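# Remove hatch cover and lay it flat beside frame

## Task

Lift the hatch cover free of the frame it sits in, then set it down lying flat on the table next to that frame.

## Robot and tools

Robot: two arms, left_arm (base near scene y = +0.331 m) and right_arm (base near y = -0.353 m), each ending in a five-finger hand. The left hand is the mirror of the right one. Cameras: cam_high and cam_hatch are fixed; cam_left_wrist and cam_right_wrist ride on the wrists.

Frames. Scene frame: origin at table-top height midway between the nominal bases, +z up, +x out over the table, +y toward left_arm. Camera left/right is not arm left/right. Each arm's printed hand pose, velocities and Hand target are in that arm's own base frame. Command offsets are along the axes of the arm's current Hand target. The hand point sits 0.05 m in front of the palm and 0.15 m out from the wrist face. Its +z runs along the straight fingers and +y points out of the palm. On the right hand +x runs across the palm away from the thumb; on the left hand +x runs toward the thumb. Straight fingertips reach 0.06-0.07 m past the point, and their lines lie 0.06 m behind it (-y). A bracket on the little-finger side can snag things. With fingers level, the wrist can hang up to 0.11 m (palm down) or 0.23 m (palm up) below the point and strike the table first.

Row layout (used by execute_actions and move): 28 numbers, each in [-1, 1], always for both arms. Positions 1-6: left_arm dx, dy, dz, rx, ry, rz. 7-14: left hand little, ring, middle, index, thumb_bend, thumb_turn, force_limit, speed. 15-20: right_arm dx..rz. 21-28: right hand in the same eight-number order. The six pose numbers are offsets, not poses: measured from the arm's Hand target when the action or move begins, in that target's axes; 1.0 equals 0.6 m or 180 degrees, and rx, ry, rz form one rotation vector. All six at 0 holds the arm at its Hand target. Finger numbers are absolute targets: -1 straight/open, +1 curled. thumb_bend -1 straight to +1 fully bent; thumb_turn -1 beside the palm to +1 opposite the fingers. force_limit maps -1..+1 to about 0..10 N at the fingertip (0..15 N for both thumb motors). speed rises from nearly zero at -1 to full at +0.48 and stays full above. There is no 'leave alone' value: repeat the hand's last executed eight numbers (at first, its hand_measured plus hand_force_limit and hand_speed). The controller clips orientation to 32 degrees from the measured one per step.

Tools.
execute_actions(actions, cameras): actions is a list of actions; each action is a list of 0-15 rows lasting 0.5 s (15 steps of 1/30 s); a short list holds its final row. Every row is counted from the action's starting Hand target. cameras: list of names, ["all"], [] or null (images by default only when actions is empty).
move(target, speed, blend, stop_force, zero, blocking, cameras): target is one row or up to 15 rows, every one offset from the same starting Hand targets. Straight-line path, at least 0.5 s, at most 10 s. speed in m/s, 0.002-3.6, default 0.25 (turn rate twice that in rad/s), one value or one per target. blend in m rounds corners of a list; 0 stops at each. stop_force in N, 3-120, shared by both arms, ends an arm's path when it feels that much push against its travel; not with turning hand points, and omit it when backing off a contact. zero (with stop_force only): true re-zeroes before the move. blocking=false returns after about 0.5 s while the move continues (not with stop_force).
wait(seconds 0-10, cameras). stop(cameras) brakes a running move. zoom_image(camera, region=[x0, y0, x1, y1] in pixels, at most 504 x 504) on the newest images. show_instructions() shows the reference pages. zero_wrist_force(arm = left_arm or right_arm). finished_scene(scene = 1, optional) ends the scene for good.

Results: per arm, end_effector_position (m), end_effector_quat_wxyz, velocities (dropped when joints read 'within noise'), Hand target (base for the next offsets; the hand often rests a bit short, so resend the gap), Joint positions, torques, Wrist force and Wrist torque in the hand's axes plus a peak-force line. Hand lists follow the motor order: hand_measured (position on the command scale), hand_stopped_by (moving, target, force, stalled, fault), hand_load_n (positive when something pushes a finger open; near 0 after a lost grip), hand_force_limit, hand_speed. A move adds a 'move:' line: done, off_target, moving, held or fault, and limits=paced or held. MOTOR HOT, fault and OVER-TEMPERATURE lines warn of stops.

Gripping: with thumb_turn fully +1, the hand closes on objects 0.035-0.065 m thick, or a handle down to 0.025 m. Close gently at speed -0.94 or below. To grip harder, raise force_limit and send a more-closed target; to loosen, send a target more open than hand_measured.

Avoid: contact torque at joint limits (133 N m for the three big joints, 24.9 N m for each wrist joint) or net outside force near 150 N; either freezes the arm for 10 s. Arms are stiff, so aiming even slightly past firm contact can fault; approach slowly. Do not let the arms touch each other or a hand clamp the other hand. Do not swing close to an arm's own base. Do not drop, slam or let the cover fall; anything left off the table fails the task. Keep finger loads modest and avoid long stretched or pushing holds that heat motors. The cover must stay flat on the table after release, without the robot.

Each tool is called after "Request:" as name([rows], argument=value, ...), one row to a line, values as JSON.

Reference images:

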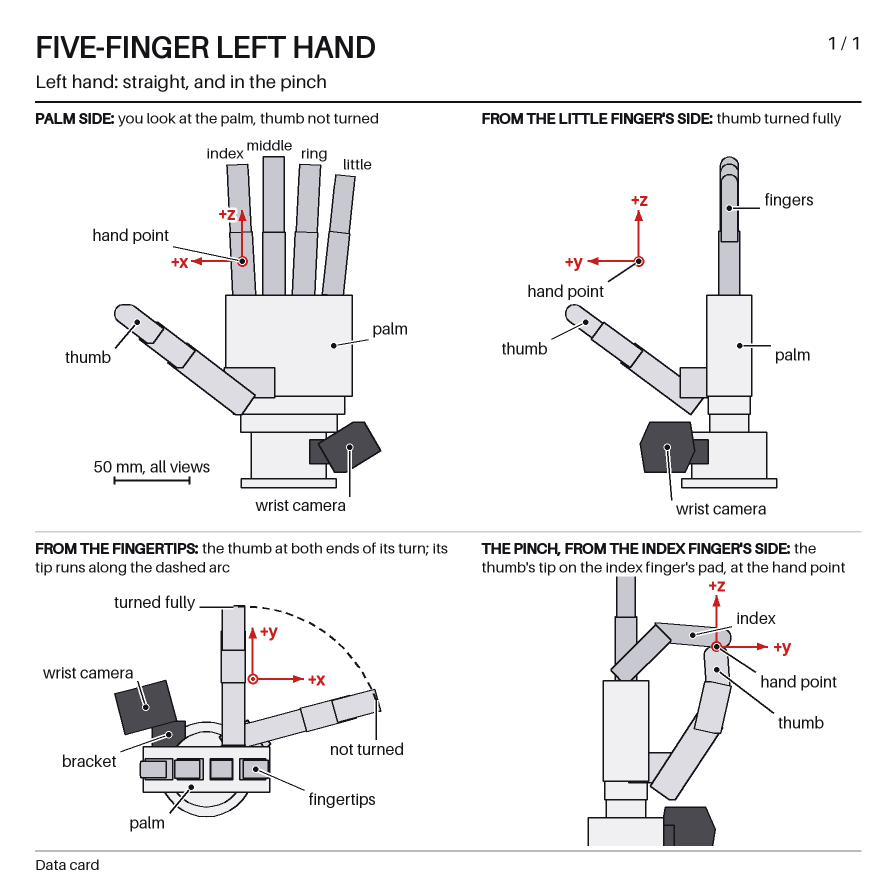

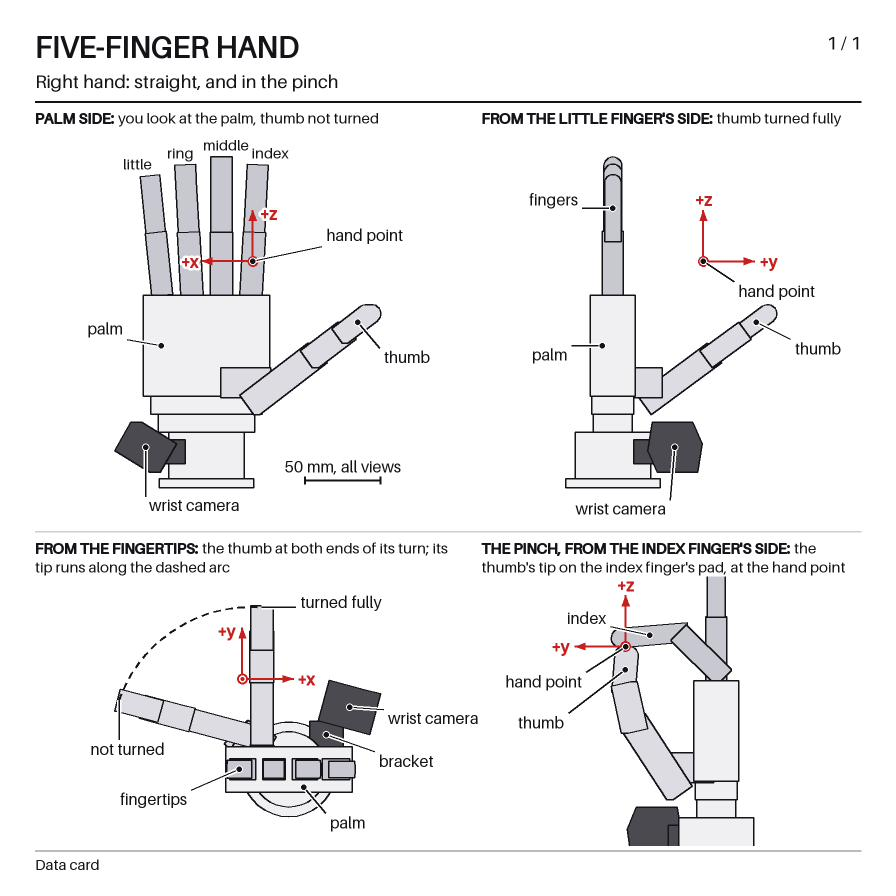

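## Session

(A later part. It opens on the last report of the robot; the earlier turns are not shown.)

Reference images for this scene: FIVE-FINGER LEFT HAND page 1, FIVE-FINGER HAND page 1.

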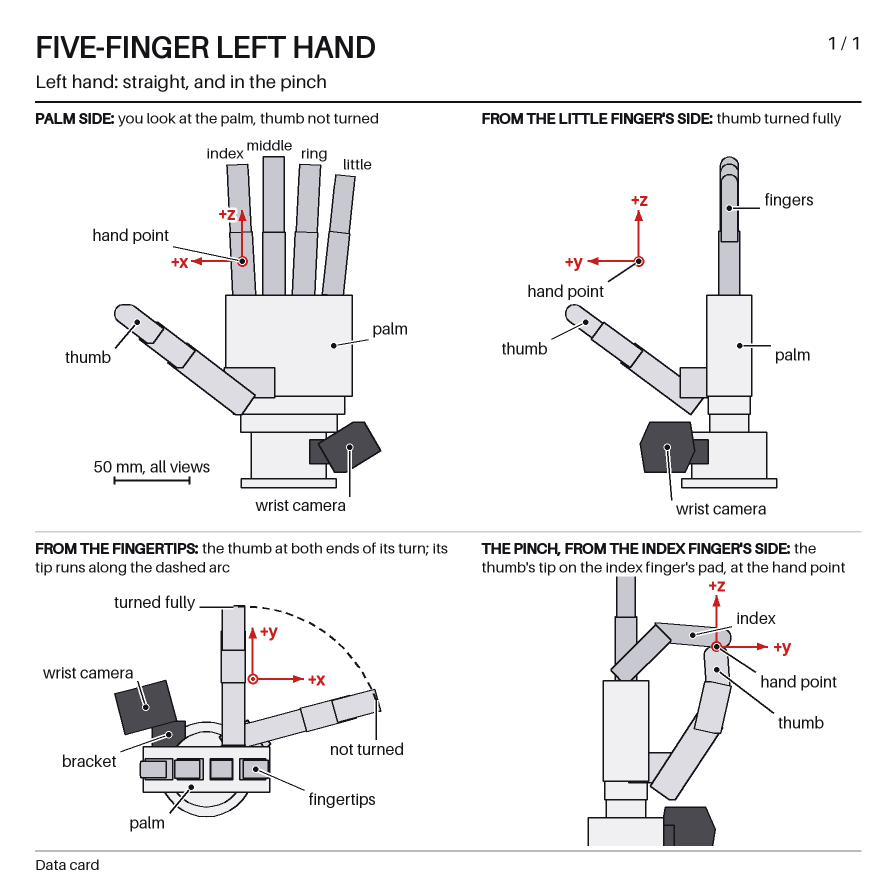

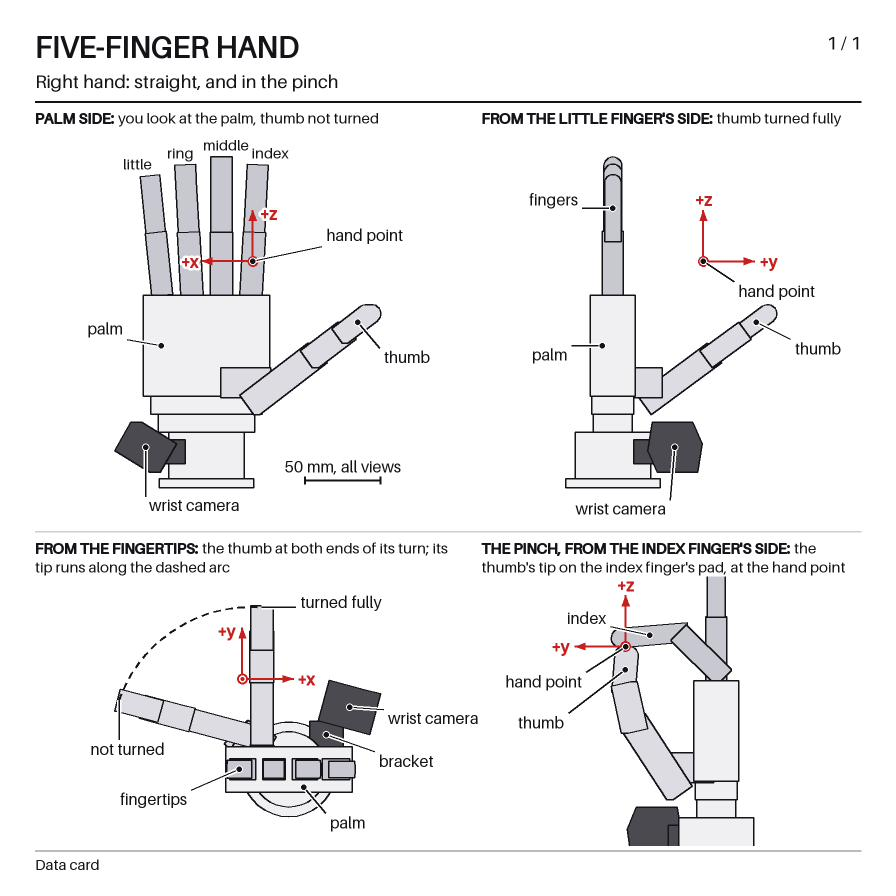

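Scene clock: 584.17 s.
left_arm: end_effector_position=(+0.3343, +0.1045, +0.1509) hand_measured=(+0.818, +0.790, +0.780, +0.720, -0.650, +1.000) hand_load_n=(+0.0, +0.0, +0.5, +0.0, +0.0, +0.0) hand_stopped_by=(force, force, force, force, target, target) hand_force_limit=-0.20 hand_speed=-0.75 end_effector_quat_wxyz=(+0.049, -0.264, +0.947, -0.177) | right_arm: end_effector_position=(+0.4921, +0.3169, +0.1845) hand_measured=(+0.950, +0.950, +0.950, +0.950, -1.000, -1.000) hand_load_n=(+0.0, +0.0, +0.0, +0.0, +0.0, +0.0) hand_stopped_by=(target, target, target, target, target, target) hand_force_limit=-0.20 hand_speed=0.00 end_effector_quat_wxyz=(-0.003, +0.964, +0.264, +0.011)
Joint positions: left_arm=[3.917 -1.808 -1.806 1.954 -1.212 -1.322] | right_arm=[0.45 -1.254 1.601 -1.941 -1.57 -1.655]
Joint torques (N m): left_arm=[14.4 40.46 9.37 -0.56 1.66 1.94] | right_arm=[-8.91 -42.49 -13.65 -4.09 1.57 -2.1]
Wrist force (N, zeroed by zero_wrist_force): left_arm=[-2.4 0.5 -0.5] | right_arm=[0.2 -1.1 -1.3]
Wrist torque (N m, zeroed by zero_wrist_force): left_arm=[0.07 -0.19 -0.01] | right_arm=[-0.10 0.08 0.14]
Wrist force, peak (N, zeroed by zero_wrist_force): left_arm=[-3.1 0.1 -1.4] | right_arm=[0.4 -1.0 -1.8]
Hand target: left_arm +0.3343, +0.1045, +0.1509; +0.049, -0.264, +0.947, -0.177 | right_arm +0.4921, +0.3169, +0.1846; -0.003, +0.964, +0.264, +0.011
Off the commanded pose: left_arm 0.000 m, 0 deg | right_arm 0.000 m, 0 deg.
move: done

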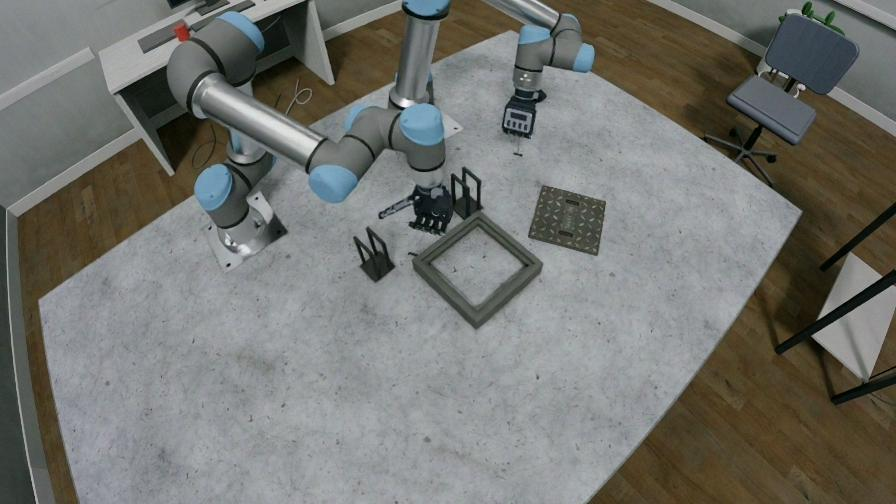

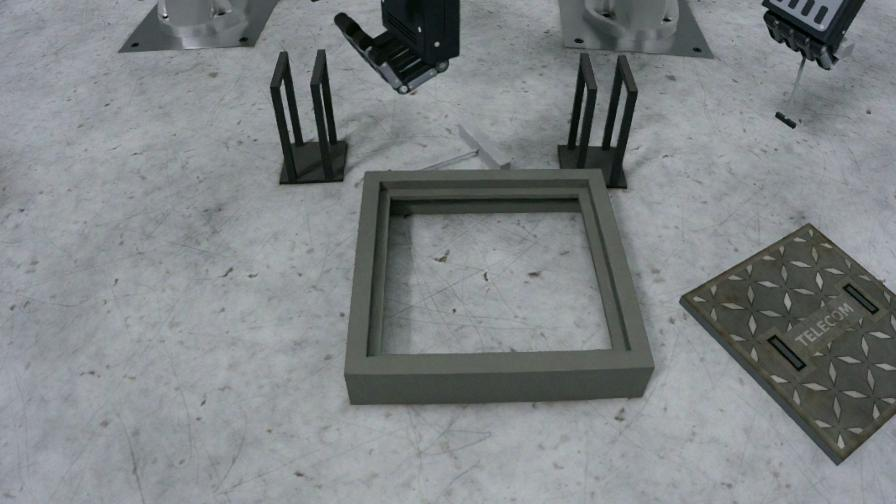

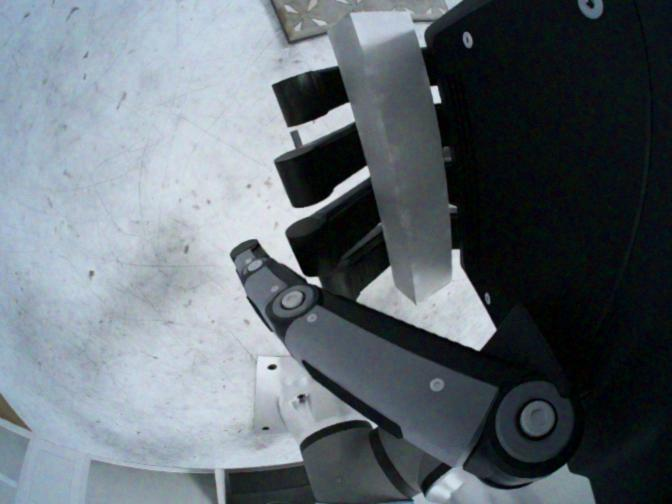

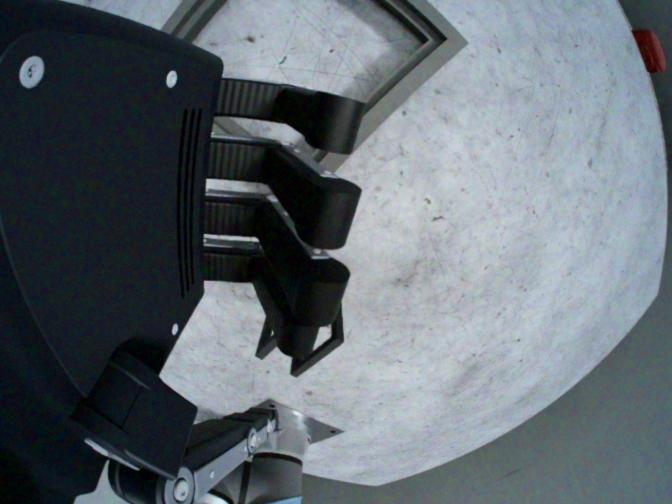

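Request:
move(target=[0,0.0409,0.1058,0,0,0,0.92,1,1,0.92,-0.65,1,-0.2,-0.75,0,0,0,0,0,0,0.95,0.95,0.95,0.95,-1,-1,-0.2,0], speed=0.12)

Request:
move(target=[0,0,0,0,0,0,0.92,1,1,0.92,-1,1,-0.2,-0.6,0,0,0,0,0,0,0.95,0.95,0.95,0.95,-1,-1,-0.2,0], speed=0.12, cameras=["cam_hatch","cam_left_wrist"])

Request:
zoom_image(camera="cam_hatch", region=[700, 0, 896, 220])

Scene clock: 585.37 s.
left_arm: end_effector_position=(+0.3342, +0.1045, +0.0829) hand_measured=(+0.818, +0.790, +0.780, +0.720, -0.650, +1.000) hand_load_n=(+0.5, +0.5, +0.5, +0.0, +0.0, +0.0) hand_stopped_by=(force, force, force, force, target, target) hand_force_limit=-0.20 hand_speed=-0.75 end_effector_quat_wxyz=(+0.049, -0.264, +0.947, -0.177) | right_arm: end_effector_position=(+0.4921, +0.3169, +0.1846) hand_measured=(+0.950, +0.950, +0.950, +0.950, -1.000, -1.000) hand_load_n=(+0.0, +0.0, +0.0, +0.0, +0.0, +0.0) hand_stopped_by=(target, target, target, target, target, target) hand_force_limit=-0.20 hand_speed=0.00 end_effector_quat_wxyz=(-0.003, +0.964, +0.264, +0.011)
Joint positions: left_arm=[3.917 -1.896 -1.891 2.127 -1.212 -1.322] | right_arm=[0.45 -1.255 1.602 -1.941 -1.57 -1.655]
Joint torques (N m): left_arm=[-12.11 12.67 4.84 -0.26 2.2 -1.79] | right_arm=[-9.13 -43.84 -14.07 -4.08 1.55 -1.95]
Wrist force (N, zeroed by zero_wrist_force): left_arm=[-2.7 0.6 -1.0] | right_arm=[0.4 -1.0 -1.1]
Wrist torque (N m, zeroed by zero_wrist_force): left_arm=[0.10 -0.16 0.01] | right_arm=[-0.09 0.04 0.16]
Wrist force, peak (N, zeroed by zero_wrist_force): left_arm=[-3.0 0.6 -1.0] | right_arm=[0.5 -1.4 -1.3]
Hand target: left_arm +0.3343, +0.1044, +0.0829; +0.049, -0.264, +0.947, -0.177 | right_arm +0.4921, +0.3169, +0.1846; -0.003, +0.964, +0.264, +0.011
Off the commanded pose: left_arm 0.000 m, 0 deg | right_arm 0.000 m, 0 deg.
move: done

Scene clock: 586.27 s.
left_arm: end_effector_position=(+0.3343, +0.1044, +0.0829) hand_measured=(+0.818, +0.790, +0.780, +0.720, -1.000, +1.000) hand_load_n=(+0.5, +0.5, +0.5, +0.0, +0.0, +0.0) hand_stopped_by=(force, force, force, force, target, target) hand_force_limit=-0.20 hand_speed=-0.60 end_effector_quat_wxyz=(+0.049, -0.264, +0.947, -0.177) | right_arm: end_effector_position=(+0.4921, +0.3169, +0.1846) hand_measured=(+0.950, +0.950, +0.950, +0.950, -1.000, -1.000) hand_load_n=(+0.0, +0.0, +0.0, +0.0, +0.0, +0.0) hand_stopped_by=(target, target, target, target, target, target) hand_force_limit=-0.20 hand_speed=0.00 end_effector_quat_wxyz=(-0.003, +0.964, +0.264, +0.011)
Joint positions: left_arm=[3.917 -1.897 -1.891 2.127 -1.212 -1.322] | right_arm=[0.45 -1.255 1.602 -1.941 -1.57 -1.655]
Joint torques (N m): left_arm=[-14.55 14.86 6.05 -0.46 1.67 -1.49] | right_arm=[-9.16 -43.73 -13.24 -4.11 1.57 -2.05]
Wrist force (N, zeroed by zero_wrist_force): left_arm=[-2.4 0.3 -1.0] | right_arm=[0.1 -1.2 -1.5]
Wrist torque (N m, zeroed by zero_wrist_force): left_arm=[0.07 -0.22 0.03] | right_arm=[-0.10 0.09 0.13]
Wrist force, peak (N, zeroed by zero_wrist_force): left_arm=[-3.0 0.3 -1.3] | right_arm=[0.4 -1.3 -1.4]
Hand target: left_arm +0.3343, +0.1044, +0.0829; +0.049, -0.264, +0.947, -0.177 | right_arm +0.4921, +0.3169, +0.1846; -0.003, +0.964, +0.264, +0.011
Off the commanded pose: left_arm 0.000 m, 0 deg | right_arm 0.000 m, 0 deg.
move: done
Images, in order (width x height): cam_hatch 896x504, cam_left_wrist 672x504.

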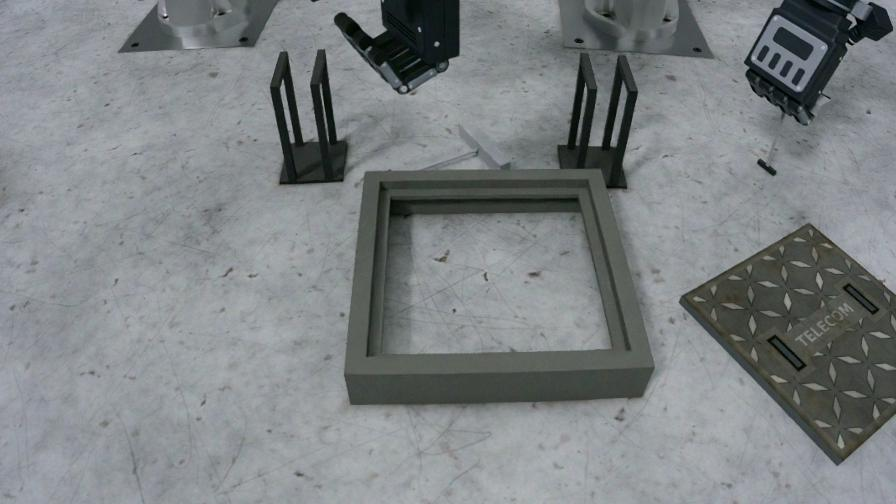

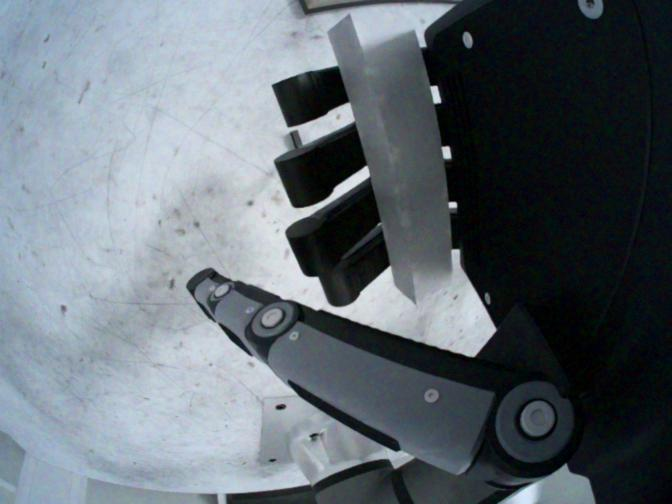

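Scaled by 2.291 from the camera's 896x504 image, which has a finer 1280x720 frame.

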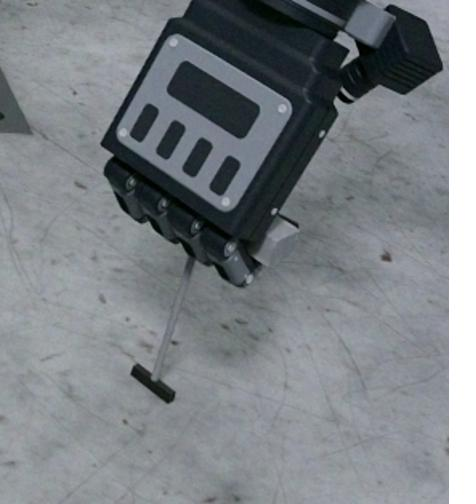

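Request:
move(target=[0,0.0181,0.0467,0,0,0,0.92,1,1,0.92,-1,1,-0.2,-0.6,0,0,0,0,0,0,0.95,0.95,0.95,0.95,-1,-1,-0.2,0], speed=0.05, stop_force=3, cameras=["cam_hatch","cam_left_wrist"])

Request:
zoom_image(camera="cam_hatch", region=[700, 0, 896, 220])

Scene clock: 587.90 s.
left_arm: end_effector_position=(+0.3342, +0.1044, +0.0528) hand_measured=(+0.818, +0.790, +0.780, +0.720, -1.000, +1.000) hand_load_n=(+0.5, +0.0, +0.0, +0.0, +0.0, +0.5) hand_stopped_by=(force, force, force, force, target, target) hand_force_limit=-0.20 hand_speed=-0.60 end_effector_quat_wxyz=(+0.049, -0.264, +0.947, -0.177) | right_arm: end_effector_position=(+0.4921, +0.3169, +0.1846) hand_measured=(+0.950, +0.950, +0.950, +0.950, -1.000, -1.000) hand_load_n=(+0.0, +0.0, +0.0, +0.0, +0.0, +0.0) hand_stopped_by=(target, target, target, target, target, target) hand_force_limit=-0.20 hand_speed=0.00 end_effector_quat_wxyz=(-0.003, +0.964, +0.264, +0.011)
Joint positions: left_arm=[3.917 -1.944 -1.92 2.203 -1.212 -1.322] | right_arm=[0.45 -1.255 1.602 -1.941 -1.57 -1.655]
Joint torques (N m): left_arm=[10.13 14.65 3.29 -0.49 -0.15 0.38] | right_arm=[-8.56 -43.28 -13.86 -4.09 1.59 -2.02]
Wrist force (N, zeroed by zero_wrist_force): left_arm=[-3.1 -0.5 -3.1] | right_arm=[0.2 -1.0 -1.2]
Wrist torque (N m, zeroed by zero_wrist_force): left_arm=[0.13 -0.21 0.02] | right_arm=[-0.10 0.07 0.14]
Wrist force, peak (N, zeroed by zero_wrist_force): left_arm=[-3.2 -0.8 -3.2] | right_arm=[0.5 -1.3 -1.5]
Hand target: left_arm +0.3342, +0.1044, +0.0528; +0.049, -0.264, +0.947, -0.177 | right_arm +0.4921, +0.3169, +0.1846; -0.003, +0.964, +0.264, +0.011
Off the commanded pose: left_arm 0.000 m, 0 deg | right_arm 0.000 m, 0 deg.
move: done
Images, in order (width x height): cam_hatch 896x504, cam_left_wrist 672x504.

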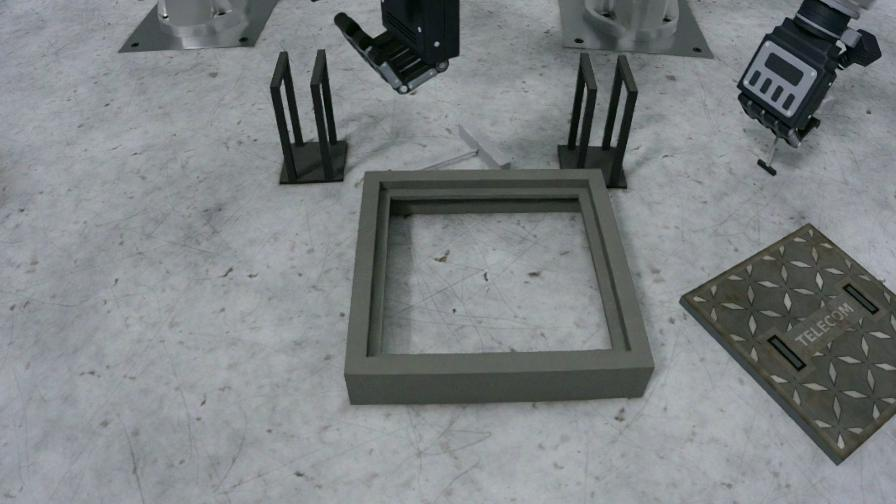

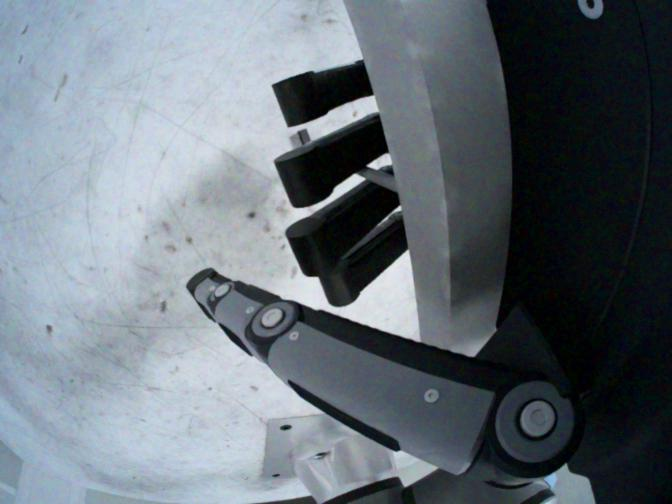

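Scaled by 2.291 from the camera's 896x504 image, which has a finer 1280x720 frame.

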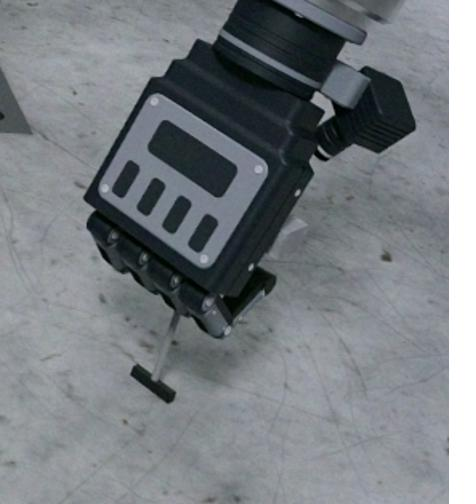

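Request:
move([
  [0,-0.0102,-0.0264,0,0,0,0.92,1,1,0.92,-1,1,-0.2,-0.6,0,0,0,0,0,0,0.95,0.95,0.95,0.95,-1,-1,-0.2,0],
  [0,-0.0632,0.0056,0,0,0,0.92,1,1,0.92,-1,1,-0.2,-0.6,0,0,0,0,0,0,0.95,0.95,0.95,0.95,-1,-1,-0.2,0],
], speed=0.04, cameras=["cam_hatch","cam_left_wrist"])

Request:
zoom_image(camera="cam_hatch", region=[680, 0, 896, 220])

Scene clock: 590.40 s.
left_arm: end_effector_position=(+0.3531, +0.0731, +0.0634) hand_measured=(+0.818, +0.790, +0.780, +0.720, -1.000, +1.000) hand_load_n=(+0.0, +0.0, +0.5, +0.0, +0.0, +0.0) hand_stopped_by=(force, force, force, force, target, target) hand_force_limit=-0.20 hand_speed=-0.60 end_effector_quat_wxyz=(+0.049, -0.264, +0.947, -0.177) | right_arm: end_effector_position=(+0.4921, +0.3169, +0.1846) hand_measured=(+0.950, +0.950, +0.950, +0.950, -1.000, -1.000) hand_load_n=(+0.0, +0.0, +0.0, +0.0, +0.0, +0.0) hand_stopped_by=(target, target, target, target, target, target) hand_force_limit=-0.20 hand_speed=0.00 end_effector_quat_wxyz=(-0.003, +0.964, +0.264, +0.011)
Joint positions: left_arm=[3.815 -1.935 -1.886 2.199 -1.205 -1.431] | right_arm=[0.45 -1.255 1.602 -1.941 -1.57 -1.655]
Joint torques (N m): left_arm=[-14.56 16.44 24.9 -0.43 1.8 -1.76] | right_arm=[-9.68 -43.9 -13.64 -3.89 1.5 -1.92]
Wrist force (N, zeroed by zero_wrist_force): left_arm=[-2.9 0.4 -1.4] | right_arm=[0.3 -1.3 -1.3]
Wrist torque (N m, zeroed by zero_wrist_force): left_arm=[0.10 -0.16 0.18] | right_arm=[-0.13 0.05 0.14]
Wrist force, peak (N, zeroed by zero_wrist_force): left_arm=[-3.4 -0.5 -3.1] | right_arm=[0.5 -1.4 -1.3]
Hand target: left_arm +0.3531, +0.0731, +0.0634; +0.049, -0.264, +0.947, -0.177 | right_arm +0.4921, +0.3169, +0.1846; -0.003, +0.964, +0.264, +0.011
Off the commanded pose: left_arm 0.000 m, 0 deg | right_arm 0.000 m, 0 deg.
move: done
Images, in order (width x height): cam_hatch 896x504, cam_left_wrist 672x504.

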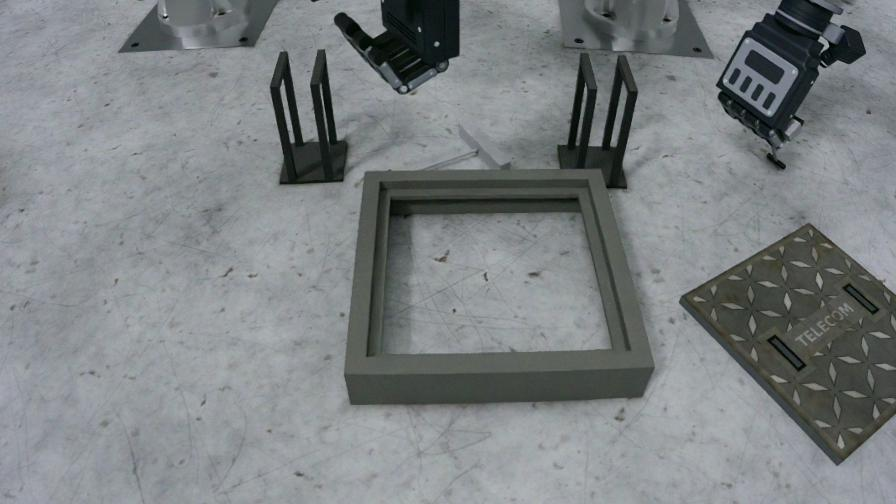

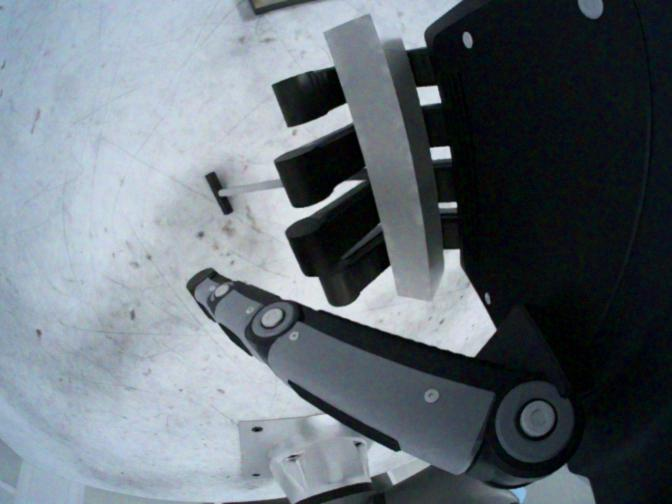

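Scaled by 2.291 from the camera's 896x504 image, which has a finer 1280x720 frame.

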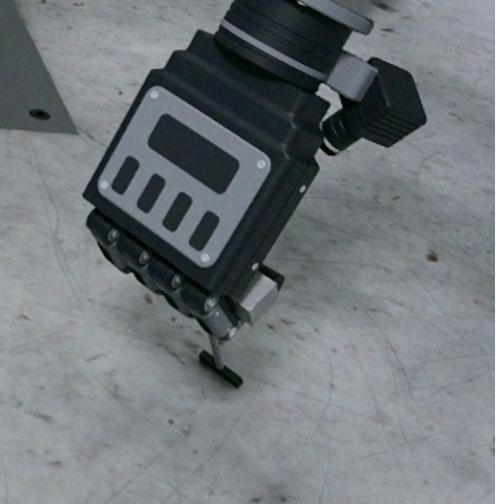

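Request:
move([
  [0,-0.0393,0.0482,0,0,0,0.92,1,1,0.92,-1,1,-0.2,-0.6,0,0,0,0,0,0,0.95,0.95,0.95,0.95,-1,-1,-0.2,0],
  [0,-0.0560,0.0900,0,0,0,0.92,1,1,0.92,-1,1,-0.2,-0.6,0,0,0,0,0,0,0.95,0.95,0.95,0.95,-1,-1,-0.2,0],
], speed=0.04, blend=0.01, cameras=["cam_hatch","cam_left_wrist"])

Request:
zoom_image(camera="cam_hatch", region=[680, 0, 896, 220])

Scene clock: 592.57 s.
left_arm: end_effector_position=(+0.3794, +0.0296, +0.0252) hand_measured=(+0.818, +0.790, +0.780, +0.720, -1.000, +1.000) hand_load_n=(+0.0, +0.0, +0.5, +0.5, +0.0, +0.0) hand_stopped_by=(force, force, force, force, target, target) hand_force_limit=-0.20 hand_speed=-0.60 end_effector_quat_wxyz=(+0.049, -0.264, +0.947, -0.177) | right_arm: end_effector_position=(+0.4921, +0.3169, +0.1846) hand_measured=(+0.950, +0.950, +0.950, +0.950, -1.000, -1.000) hand_load_n=(+0.0, +0.0, +0.0, +0.0, +0.0, +0.0) hand_stopped_by=(target, target, target, target, target, target) hand_force_limit=-0.20 hand_speed=0.00 end_effector_quat_wxyz=(-0.003, +0.964, +0.264, +0.011)
Joint positions: left_arm=[3.676 -2.017 -1.868 2.317 -1.201 -1.58] | right_arm=[0.45 -1.255 1.602 -1.941 -1.57 -1.655]
Joint torques (N m): left_arm=[-13.72 19.61 24.77 -0.55 -0.35 -1.69] | right_arm=[-8.99 -43.54 -13.07 -3.98 1.44 -2.07]
Wrist force (N, zeroed by zero_wrist_force): left_arm=[-2.7 0.4 -1.4] | right_arm=[0.3 -1.2 -1.1]
Wrist torque (N m, zeroed by zero_wrist_force): left_arm=[0.09 -0.21 0.18] | right_arm=[-0.12 0.05 0.14]
Wrist force, peak (N, zeroed by zero_wrist_force): left_arm=[-3.1 0.3 -1.7] | right_arm=[0.4 -1.3 -1.4]
Hand target: left_arm +0.3794, +0.0296, +0.0252; +0.049, -0.264, +0.947, -0.177 | right_arm +0.4921, +0.3169, +0.1846; -0.003, +0.964, +0.264, +0.011
Off the commanded pose: left_arm 0.000 m, 0 deg | right_arm 0.000 m, 0 deg.
move: done
Images, in order (width x height): cam_hatch 896x504, cam_left_wrist 672x504.

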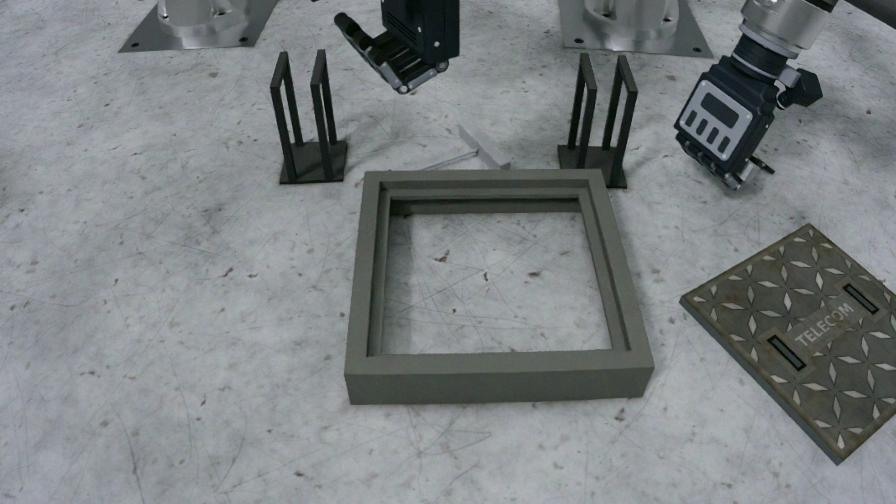

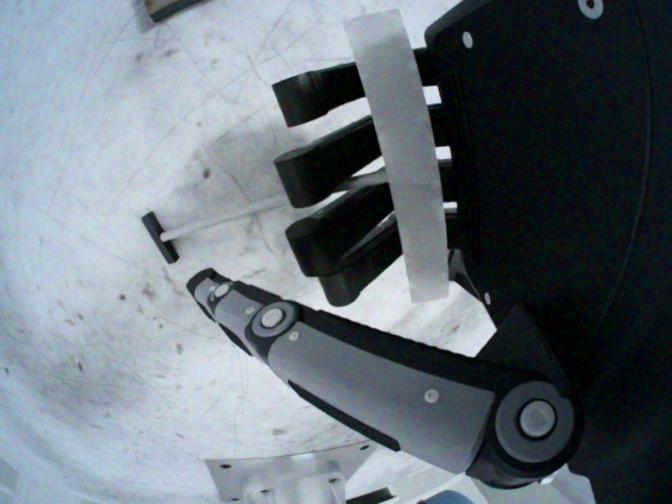

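Scaled by 2.291 from the camera's 896x504 image, which has a finer 1280x720 frame.

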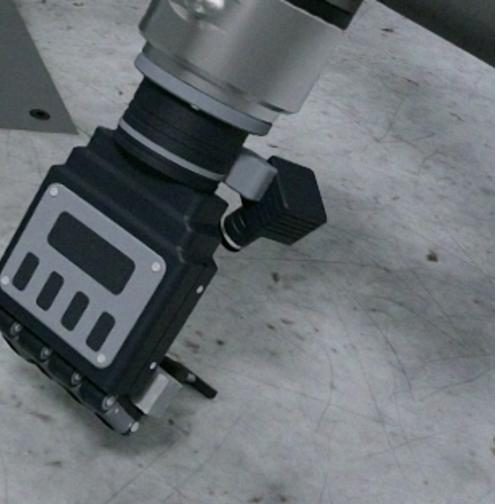

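Request:
move(target=[0,0,0,0,0,0,0.92,1,1,0.92,-1,-1,-0.2,0,0,0,0,0,0,0,0.95,0.95,0.95,0.95,-1,-1,-0.2,0], speed=0.05)

Request:
move(target=[0,0,0,0,0,0,0.35,0.35,0.35,0.35,-1,-1,-0.2,-0.7,0,0,0,0,0,0,0.95,0.95,0.95,0.95,-1,-1,-0.2,0], speed=0.05, cameras=["cam_hatch","cam_left_wrist"])

Request:
zoom_image(camera="cam_hatch", region=[640, 50, 836, 250])

Scene clock: 594.07 s.
left_arm: end_effector_position=(+0.3794, +0.0296, +0.0252) hand_measured=(+0.818, +0.790, +0.780, +0.720, -1.000, -1.000) hand_load_n=(+0.5, +0.0, +0.0, +0.0, +0.0, +0.0) hand_stopped_by=(force, force, force, force, target, target) hand_force_limit=-0.20 hand_speed=0.00 end_effector_quat_wxyz=(+0.049, -0.264, +0.947, -0.177) | right_arm: end_effector_position=(+0.4921, +0.3169, +0.1846) hand_measured=(+0.950, +0.950, +0.950, +0.950, -1.000, -1.000) hand_load_n=(+0.0, +0.0, +0.0, +0.0, +0.0, +0.0) hand_stopped_by=(target, target, target, target, target, target) hand_force_limit=-0.20 hand_speed=0.00 end_effector_quat_wxyz=(-0.003, +0.964, +0.264, +0.011)
Joint positions: left_arm=[3.676 -2.017 -1.868 2.317 -1.201 -1.58] | right_arm=[0.45 -1.255 1.602 -1.941 -1.57 -1.655]
Joint torques (N m): left_arm=[-12.35 19.47 23.54 -1.54 -0.4 -1.6] | right_arm=[-8.78 -43.5 -13.55 -4.05 1.4 -1.98]
Wrist force (N, zeroed by zero_wrist_force): left_arm=[-2.5 0.5 -1.3] | right_arm=[0.1 -1.2 -1.2]
Wrist torque (N m, zeroed by zero_wrist_force): left_arm=[0.09 -0.24 0.19] | right_arm=[-0.12 0.09 0.13]
Wrist force, peak (N, zeroed by zero_wrist_force): left_arm=[-2.9 0.5 -1.5] | right_arm=[0.4 -1.4 -1.6]
Hand target: left_arm +0.3794, +0.0296, +0.0252; +0.049, -0.264, +0.947, -0.177 | right_arm +0.4921, +0.3169, +0.1846; -0.003, +0.964, +0.264, +0.011
Off the commanded pose: left_arm 0.000 m, 0 deg | right_arm 0.000 m, 0 deg.
move: done

Scene clock: 594.90 s.
left_arm: end_effector_position=(+0.3794, +0.0296, +0.0252) hand_measured=(+0.350, +0.350, +0.350, +0.350, -1.000, -1.000) hand_load_n=(+0.5, +0.5, +0.0, +0.5, +0.0, -0.5) hand_stopped_by=(target, target, target, target, target, target) hand_force_limit=-0.20 hand_speed=-0.70 end_effector_quat_wxyz=(+0.049, -0.264, +0.947, -0.177) | right_arm: end_effector_position=(+0.4921, +0.3169, +0.1846) hand_measured=(+0.950, +0.950, +0.950, +0.950, -1.000, -1.000) hand_load_n=(+0.0, +0.0, +0.0, +0.0, +0.0, +0.0) hand_stopped_by=(target, target, target, target, target, target) hand_force_limit=-0.20 hand_speed=0.00 end_effector_quat_wxyz=(-0.003, +0.964, +0.264, +0.011)
Joint positions: left_arm=[3.676 -2.017 -1.868 2.317 -1.201 -1.58] | right_arm=[0.45 -1.255 1.602 -1.941 -1.57 -1.655]
Joint torques (N m): left_arm=[-10.38 20.88 22.67 -2.13 -0.13 -1.34] | right_arm=[-8.76 -43.46 -13.92 -4 1.25 -2.06]
Wrist force (N, zeroed by zero_wrist_force): left_arm=[-2.7 0.5 -1.2] | right_arm=[0.3 -1.1 -1.3]
Wrist torque (N m, zeroed by zero_wrist_force): left_arm=[0.08 -0.22 0.18] | right_arm=[-0.10 0.06 0.14]
Wrist force, peak (N, zeroed by zero_wrist_force): left_arm=[-2.8 0.4 -1.5] | right_arm=[0.2 -1.3 -1.4]
Hand target: left_arm +0.3794, +0.0296, +0.0252; +0.049, -0.264, +0.947, -0.177 | right_arm +0.4921, +0.3169, +0.1846; -0.003, +0.964, +0.264, +0.011
Off the commanded pose: left_arm 0.000 m, 0 deg | right_arm 0.000 m, 0 deg.
move: done
Images, in order (width x height): cam_hatch 896x504, cam_left_wrist 672x504.

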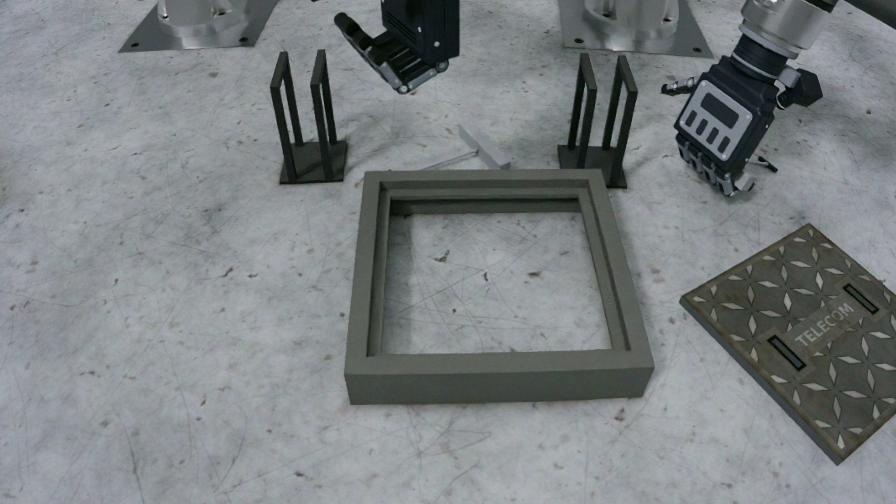

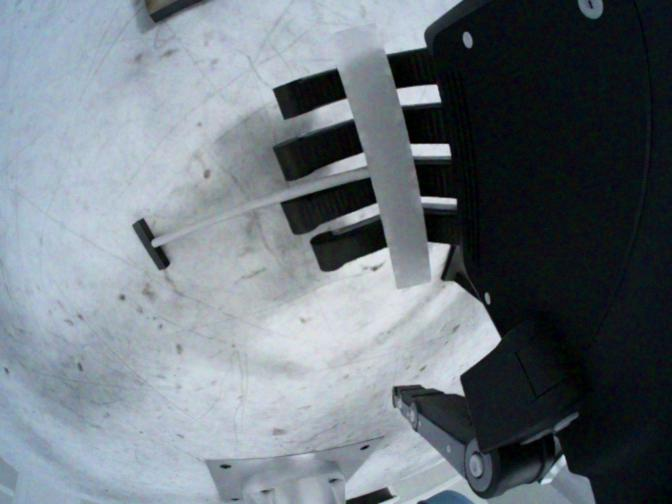

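Scaled by 2.520 from the camera's 896x504 image, which has a finer 1280x720 frame.

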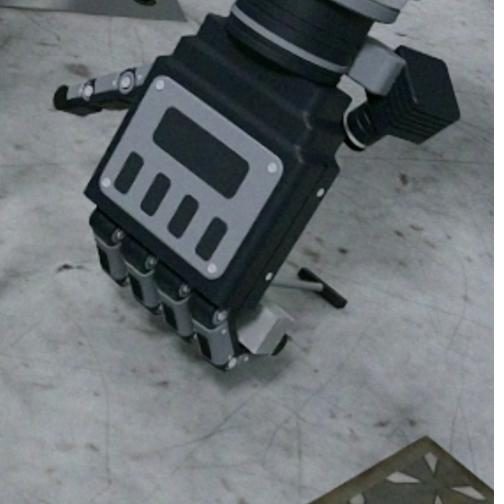

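Request:
move(target=[0,-0.0080,-0.0205,0,0,0,-0.2,-0.2,-0.2,-0.2,-1,-1,-0.2,-0.7,0,0,0,0,0,0,0.95,0.95,0.95,0.95,-1,-1,-0.2,0], speed=0.03, cameras=["cam_hatch","cam_left_wrist"])

Request:
zoom_image(camera="cam_hatch", region=[640, 50, 836, 250])

Scene clock: 596.17 s.
left_arm: end_effector_position=(+0.3794, +0.0296, +0.0383) hand_measured=(-0.200, -0.200, -0.200, -0.200, -1.000, -1.000) hand_load_n=(+0.0, +0.0, +0.0, +0.0, -0.5, +0.0) hand_stopped_by=(target, target, target, target, target, target) hand_force_limit=-0.20 hand_speed=-0.70 end_effector_quat_wxyz=(+0.049, -0.264, +0.947, -0.177) | right_arm: end_effector_position=(+0.4921, +0.3169, +0.1846) hand_measured=(+0.950, +0.950, +0.950, +0.950, -1.000, -1.000) hand_load_n=(+0.0, +0.0, +0.0, +0.0, +0.0, +0.0) hand_stopped_by=(target, target, target, target, target, target) hand_force_limit=-0.20 hand_speed=0.00 end_effector_quat_wxyz=(-0.003, +0.964, +0.264, +0.011)
Joint positions: left_arm=[3.676 -1.995 -1.858 2.285 -1.201 -1.58] | right_arm=[0.45 -1.255 1.602 -1.941 -1.57 -1.655]
Joint torques (N m): left_arm=[-13.87 44.71 24.17 -3.72 0.48 -1.25] | right_arm=[-8.75 -43.68 -13.79 -4.04 1.39 -2.1]
Wrist force (N, zeroed by zero_wrist_force): left_arm=[-2.6 -0.3 -2.7] | right_arm=[0.3 -1.1 -1.4]
Wrist torque (N m, zeroed by zero_wrist_force): left_arm=[0.09 -0.27 0.21] | right_arm=[-0.10 0.07 0.15]
Wrist force, peak (N, zeroed by zero_wrist_force): left_arm=[-2.6 -0.5 -3.1] | right_arm=[0.2 -1.2 -1.5]
Hand target: left_arm +0.3794, +0.0296, +0.0384; +0.049, -0.264, +0.947, -0.177 | right_arm +0.4921, +0.3169, +0.1846; -0.003, +0.964, +0.264, +0.011
Off the commanded pose: left_arm 0.000 m, 0 deg | right_arm 0.000 m, 0 deg.
move: done
Images, in order (width x height): cam_hatch 896x504, cam_left_wrist 672x504.

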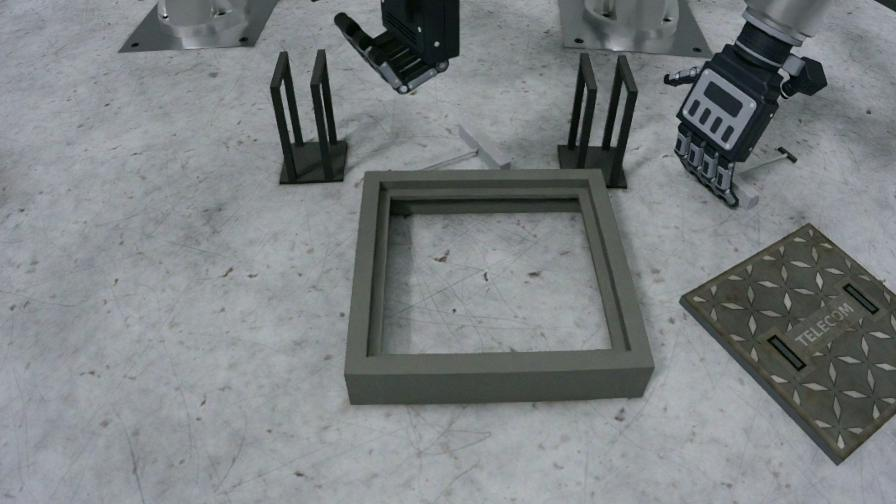

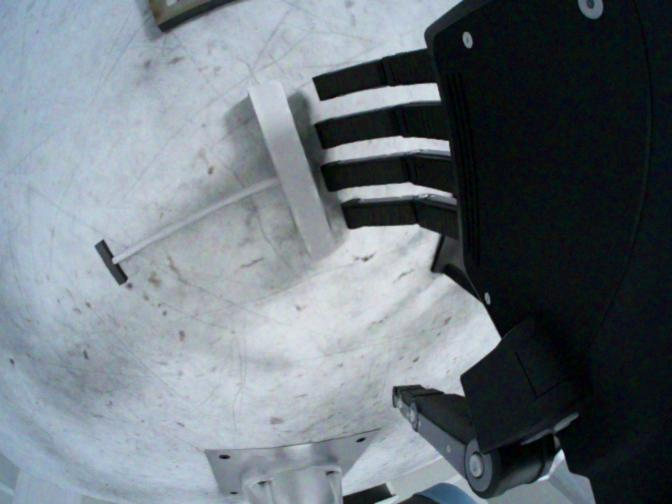

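Scaled by 2.520 from the camera's 896x504 image, which has a finer 1280x720 frame.

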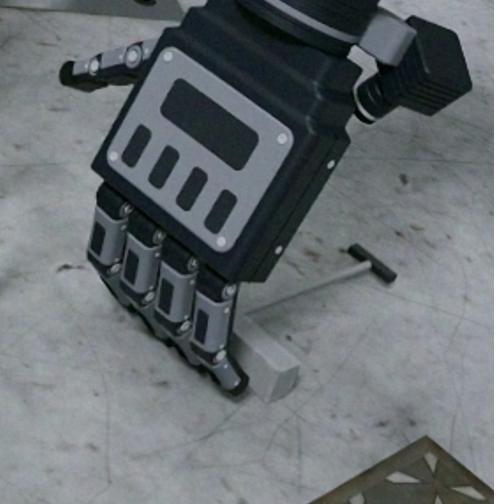

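Request:
move(target=[0,-0.0840,-0.1450,0,0,0,-0.2,-0.2,-0.2,-0.2,-1,-1,-0.2,-0.7,0,0,0,0,0,0,0.95,0.95,0.95,0.95,-1,-1,-0.2,0], speed=0.15, cameras=["cam_high","cam_hatch"])

Request:
zoom_image(camera="cam_high", region=[380, 140, 640, 340])

Request:
zoom_image(camera="cam_hatch", region=[640, 150, 896, 480])

Scene clock: 597.43 s.
left_arm: end_effector_position=(+0.3875, +0.0163, +0.1376) hand_measured=(-0.200, -0.200, -0.200, -0.200, -1.000, -1.000) hand_load_n=(+0.0, +0.0, +0.0, +0.0, +0.0, +0.0) hand_stopped_by=(target, target, target, target, target, target) hand_force_limit=-0.20 hand_speed=-0.70 end_effector_quat_wxyz=(+0.049, -0.264, +0.947, -0.177) | right_arm: end_effector_position=(+0.4921, +0.3169, +0.1846) hand_measured=(+0.950, +0.950, +0.950, +0.950, -1.000, -1.000) hand_load_n=(+0.0, +0.0, +0.0, +0.5, +0.0, +0.0) hand_stopped_by=(target, target, target, target, target, target) hand_force_limit=-0.20 hand_speed=0.00 end_effector_quat_wxyz=(-0.003, +0.964, +0.264, +0.011)
Joint positions: left_arm=[3.634 -1.873 -1.728 2.048 -1.202 -1.625] | right_arm=[0.45 -1.255 1.602 -1.941 -1.57 -1.655]
Joint torques (N m): left_arm=[-13.45 42.68 27.86 -3.48 -0.98 -1.2] | right_arm=[-8.86 -43.26 -13.65 -3.95 1.34 -2.02]
Wrist force (N, zeroed by zero_wrist_force): left_arm=[-2.7 -0.4 -2.6] | right_arm=[0.2 -1.0 -1.2]
Wrist torque (N m, zeroed by zero_wrist_force): left_arm=[0.08 -0.23 0.19] | right_arm=[-0.10 0.07 0.14]
Wrist force, peak (N, zeroed by zero_wrist_force): left_arm=[-2.7 -0.8 -3.4] | right_arm=[0.4 -1.4 -1.3]
Hand target: left_arm +0.3875, +0.0163, +0.1377; +0.049, -0.264, +0.947, -0.177 | right_arm +0.4921, +0.3169, +0.1846; -0.003, +0.964, +0.264, +0.011
Off the commanded pose: left_arm 0.000 m, 0 deg | right_arm 0.000 m, 0 deg.
move: done
Images, in order (width x height): cam_high 896x504, cam_hatch 896x504.

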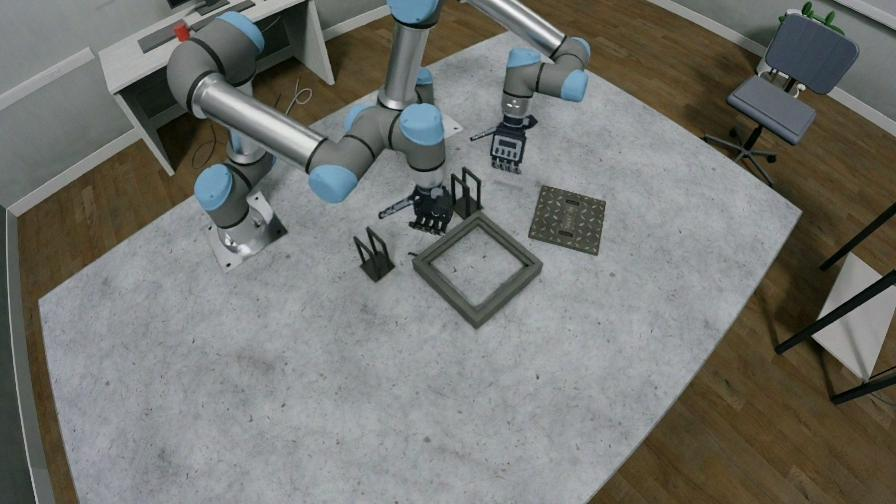

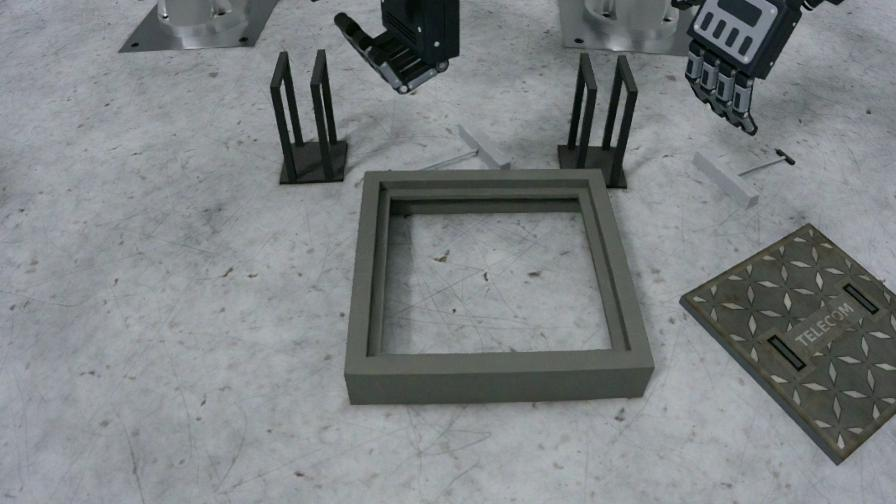

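Scaled by 1.938 from the camera's 896x504 image, which has a finer 1280x720 frame.

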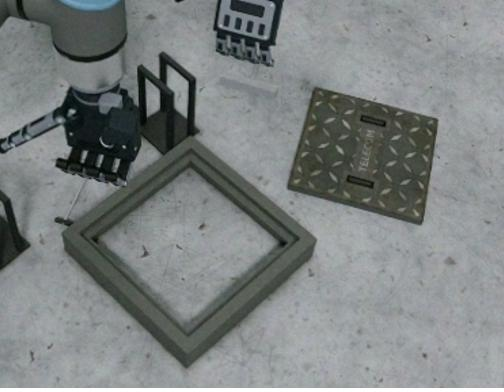

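Scaled by 1.527 from the camera's 896x504 image, which has a finer 1280x720 frame.

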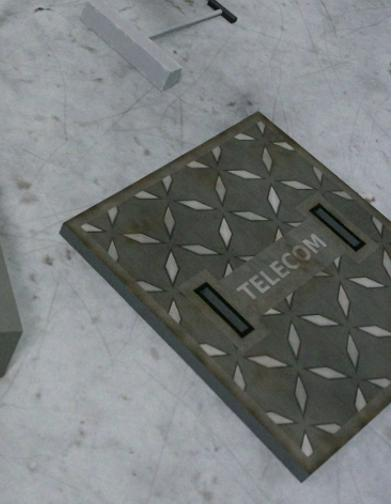

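The cover lies flat on the table beside the frame, both keys are lying on the table, and neither hand touches anything.

Request:
finished_scene(scene=1)

The scene is finished: the task was done.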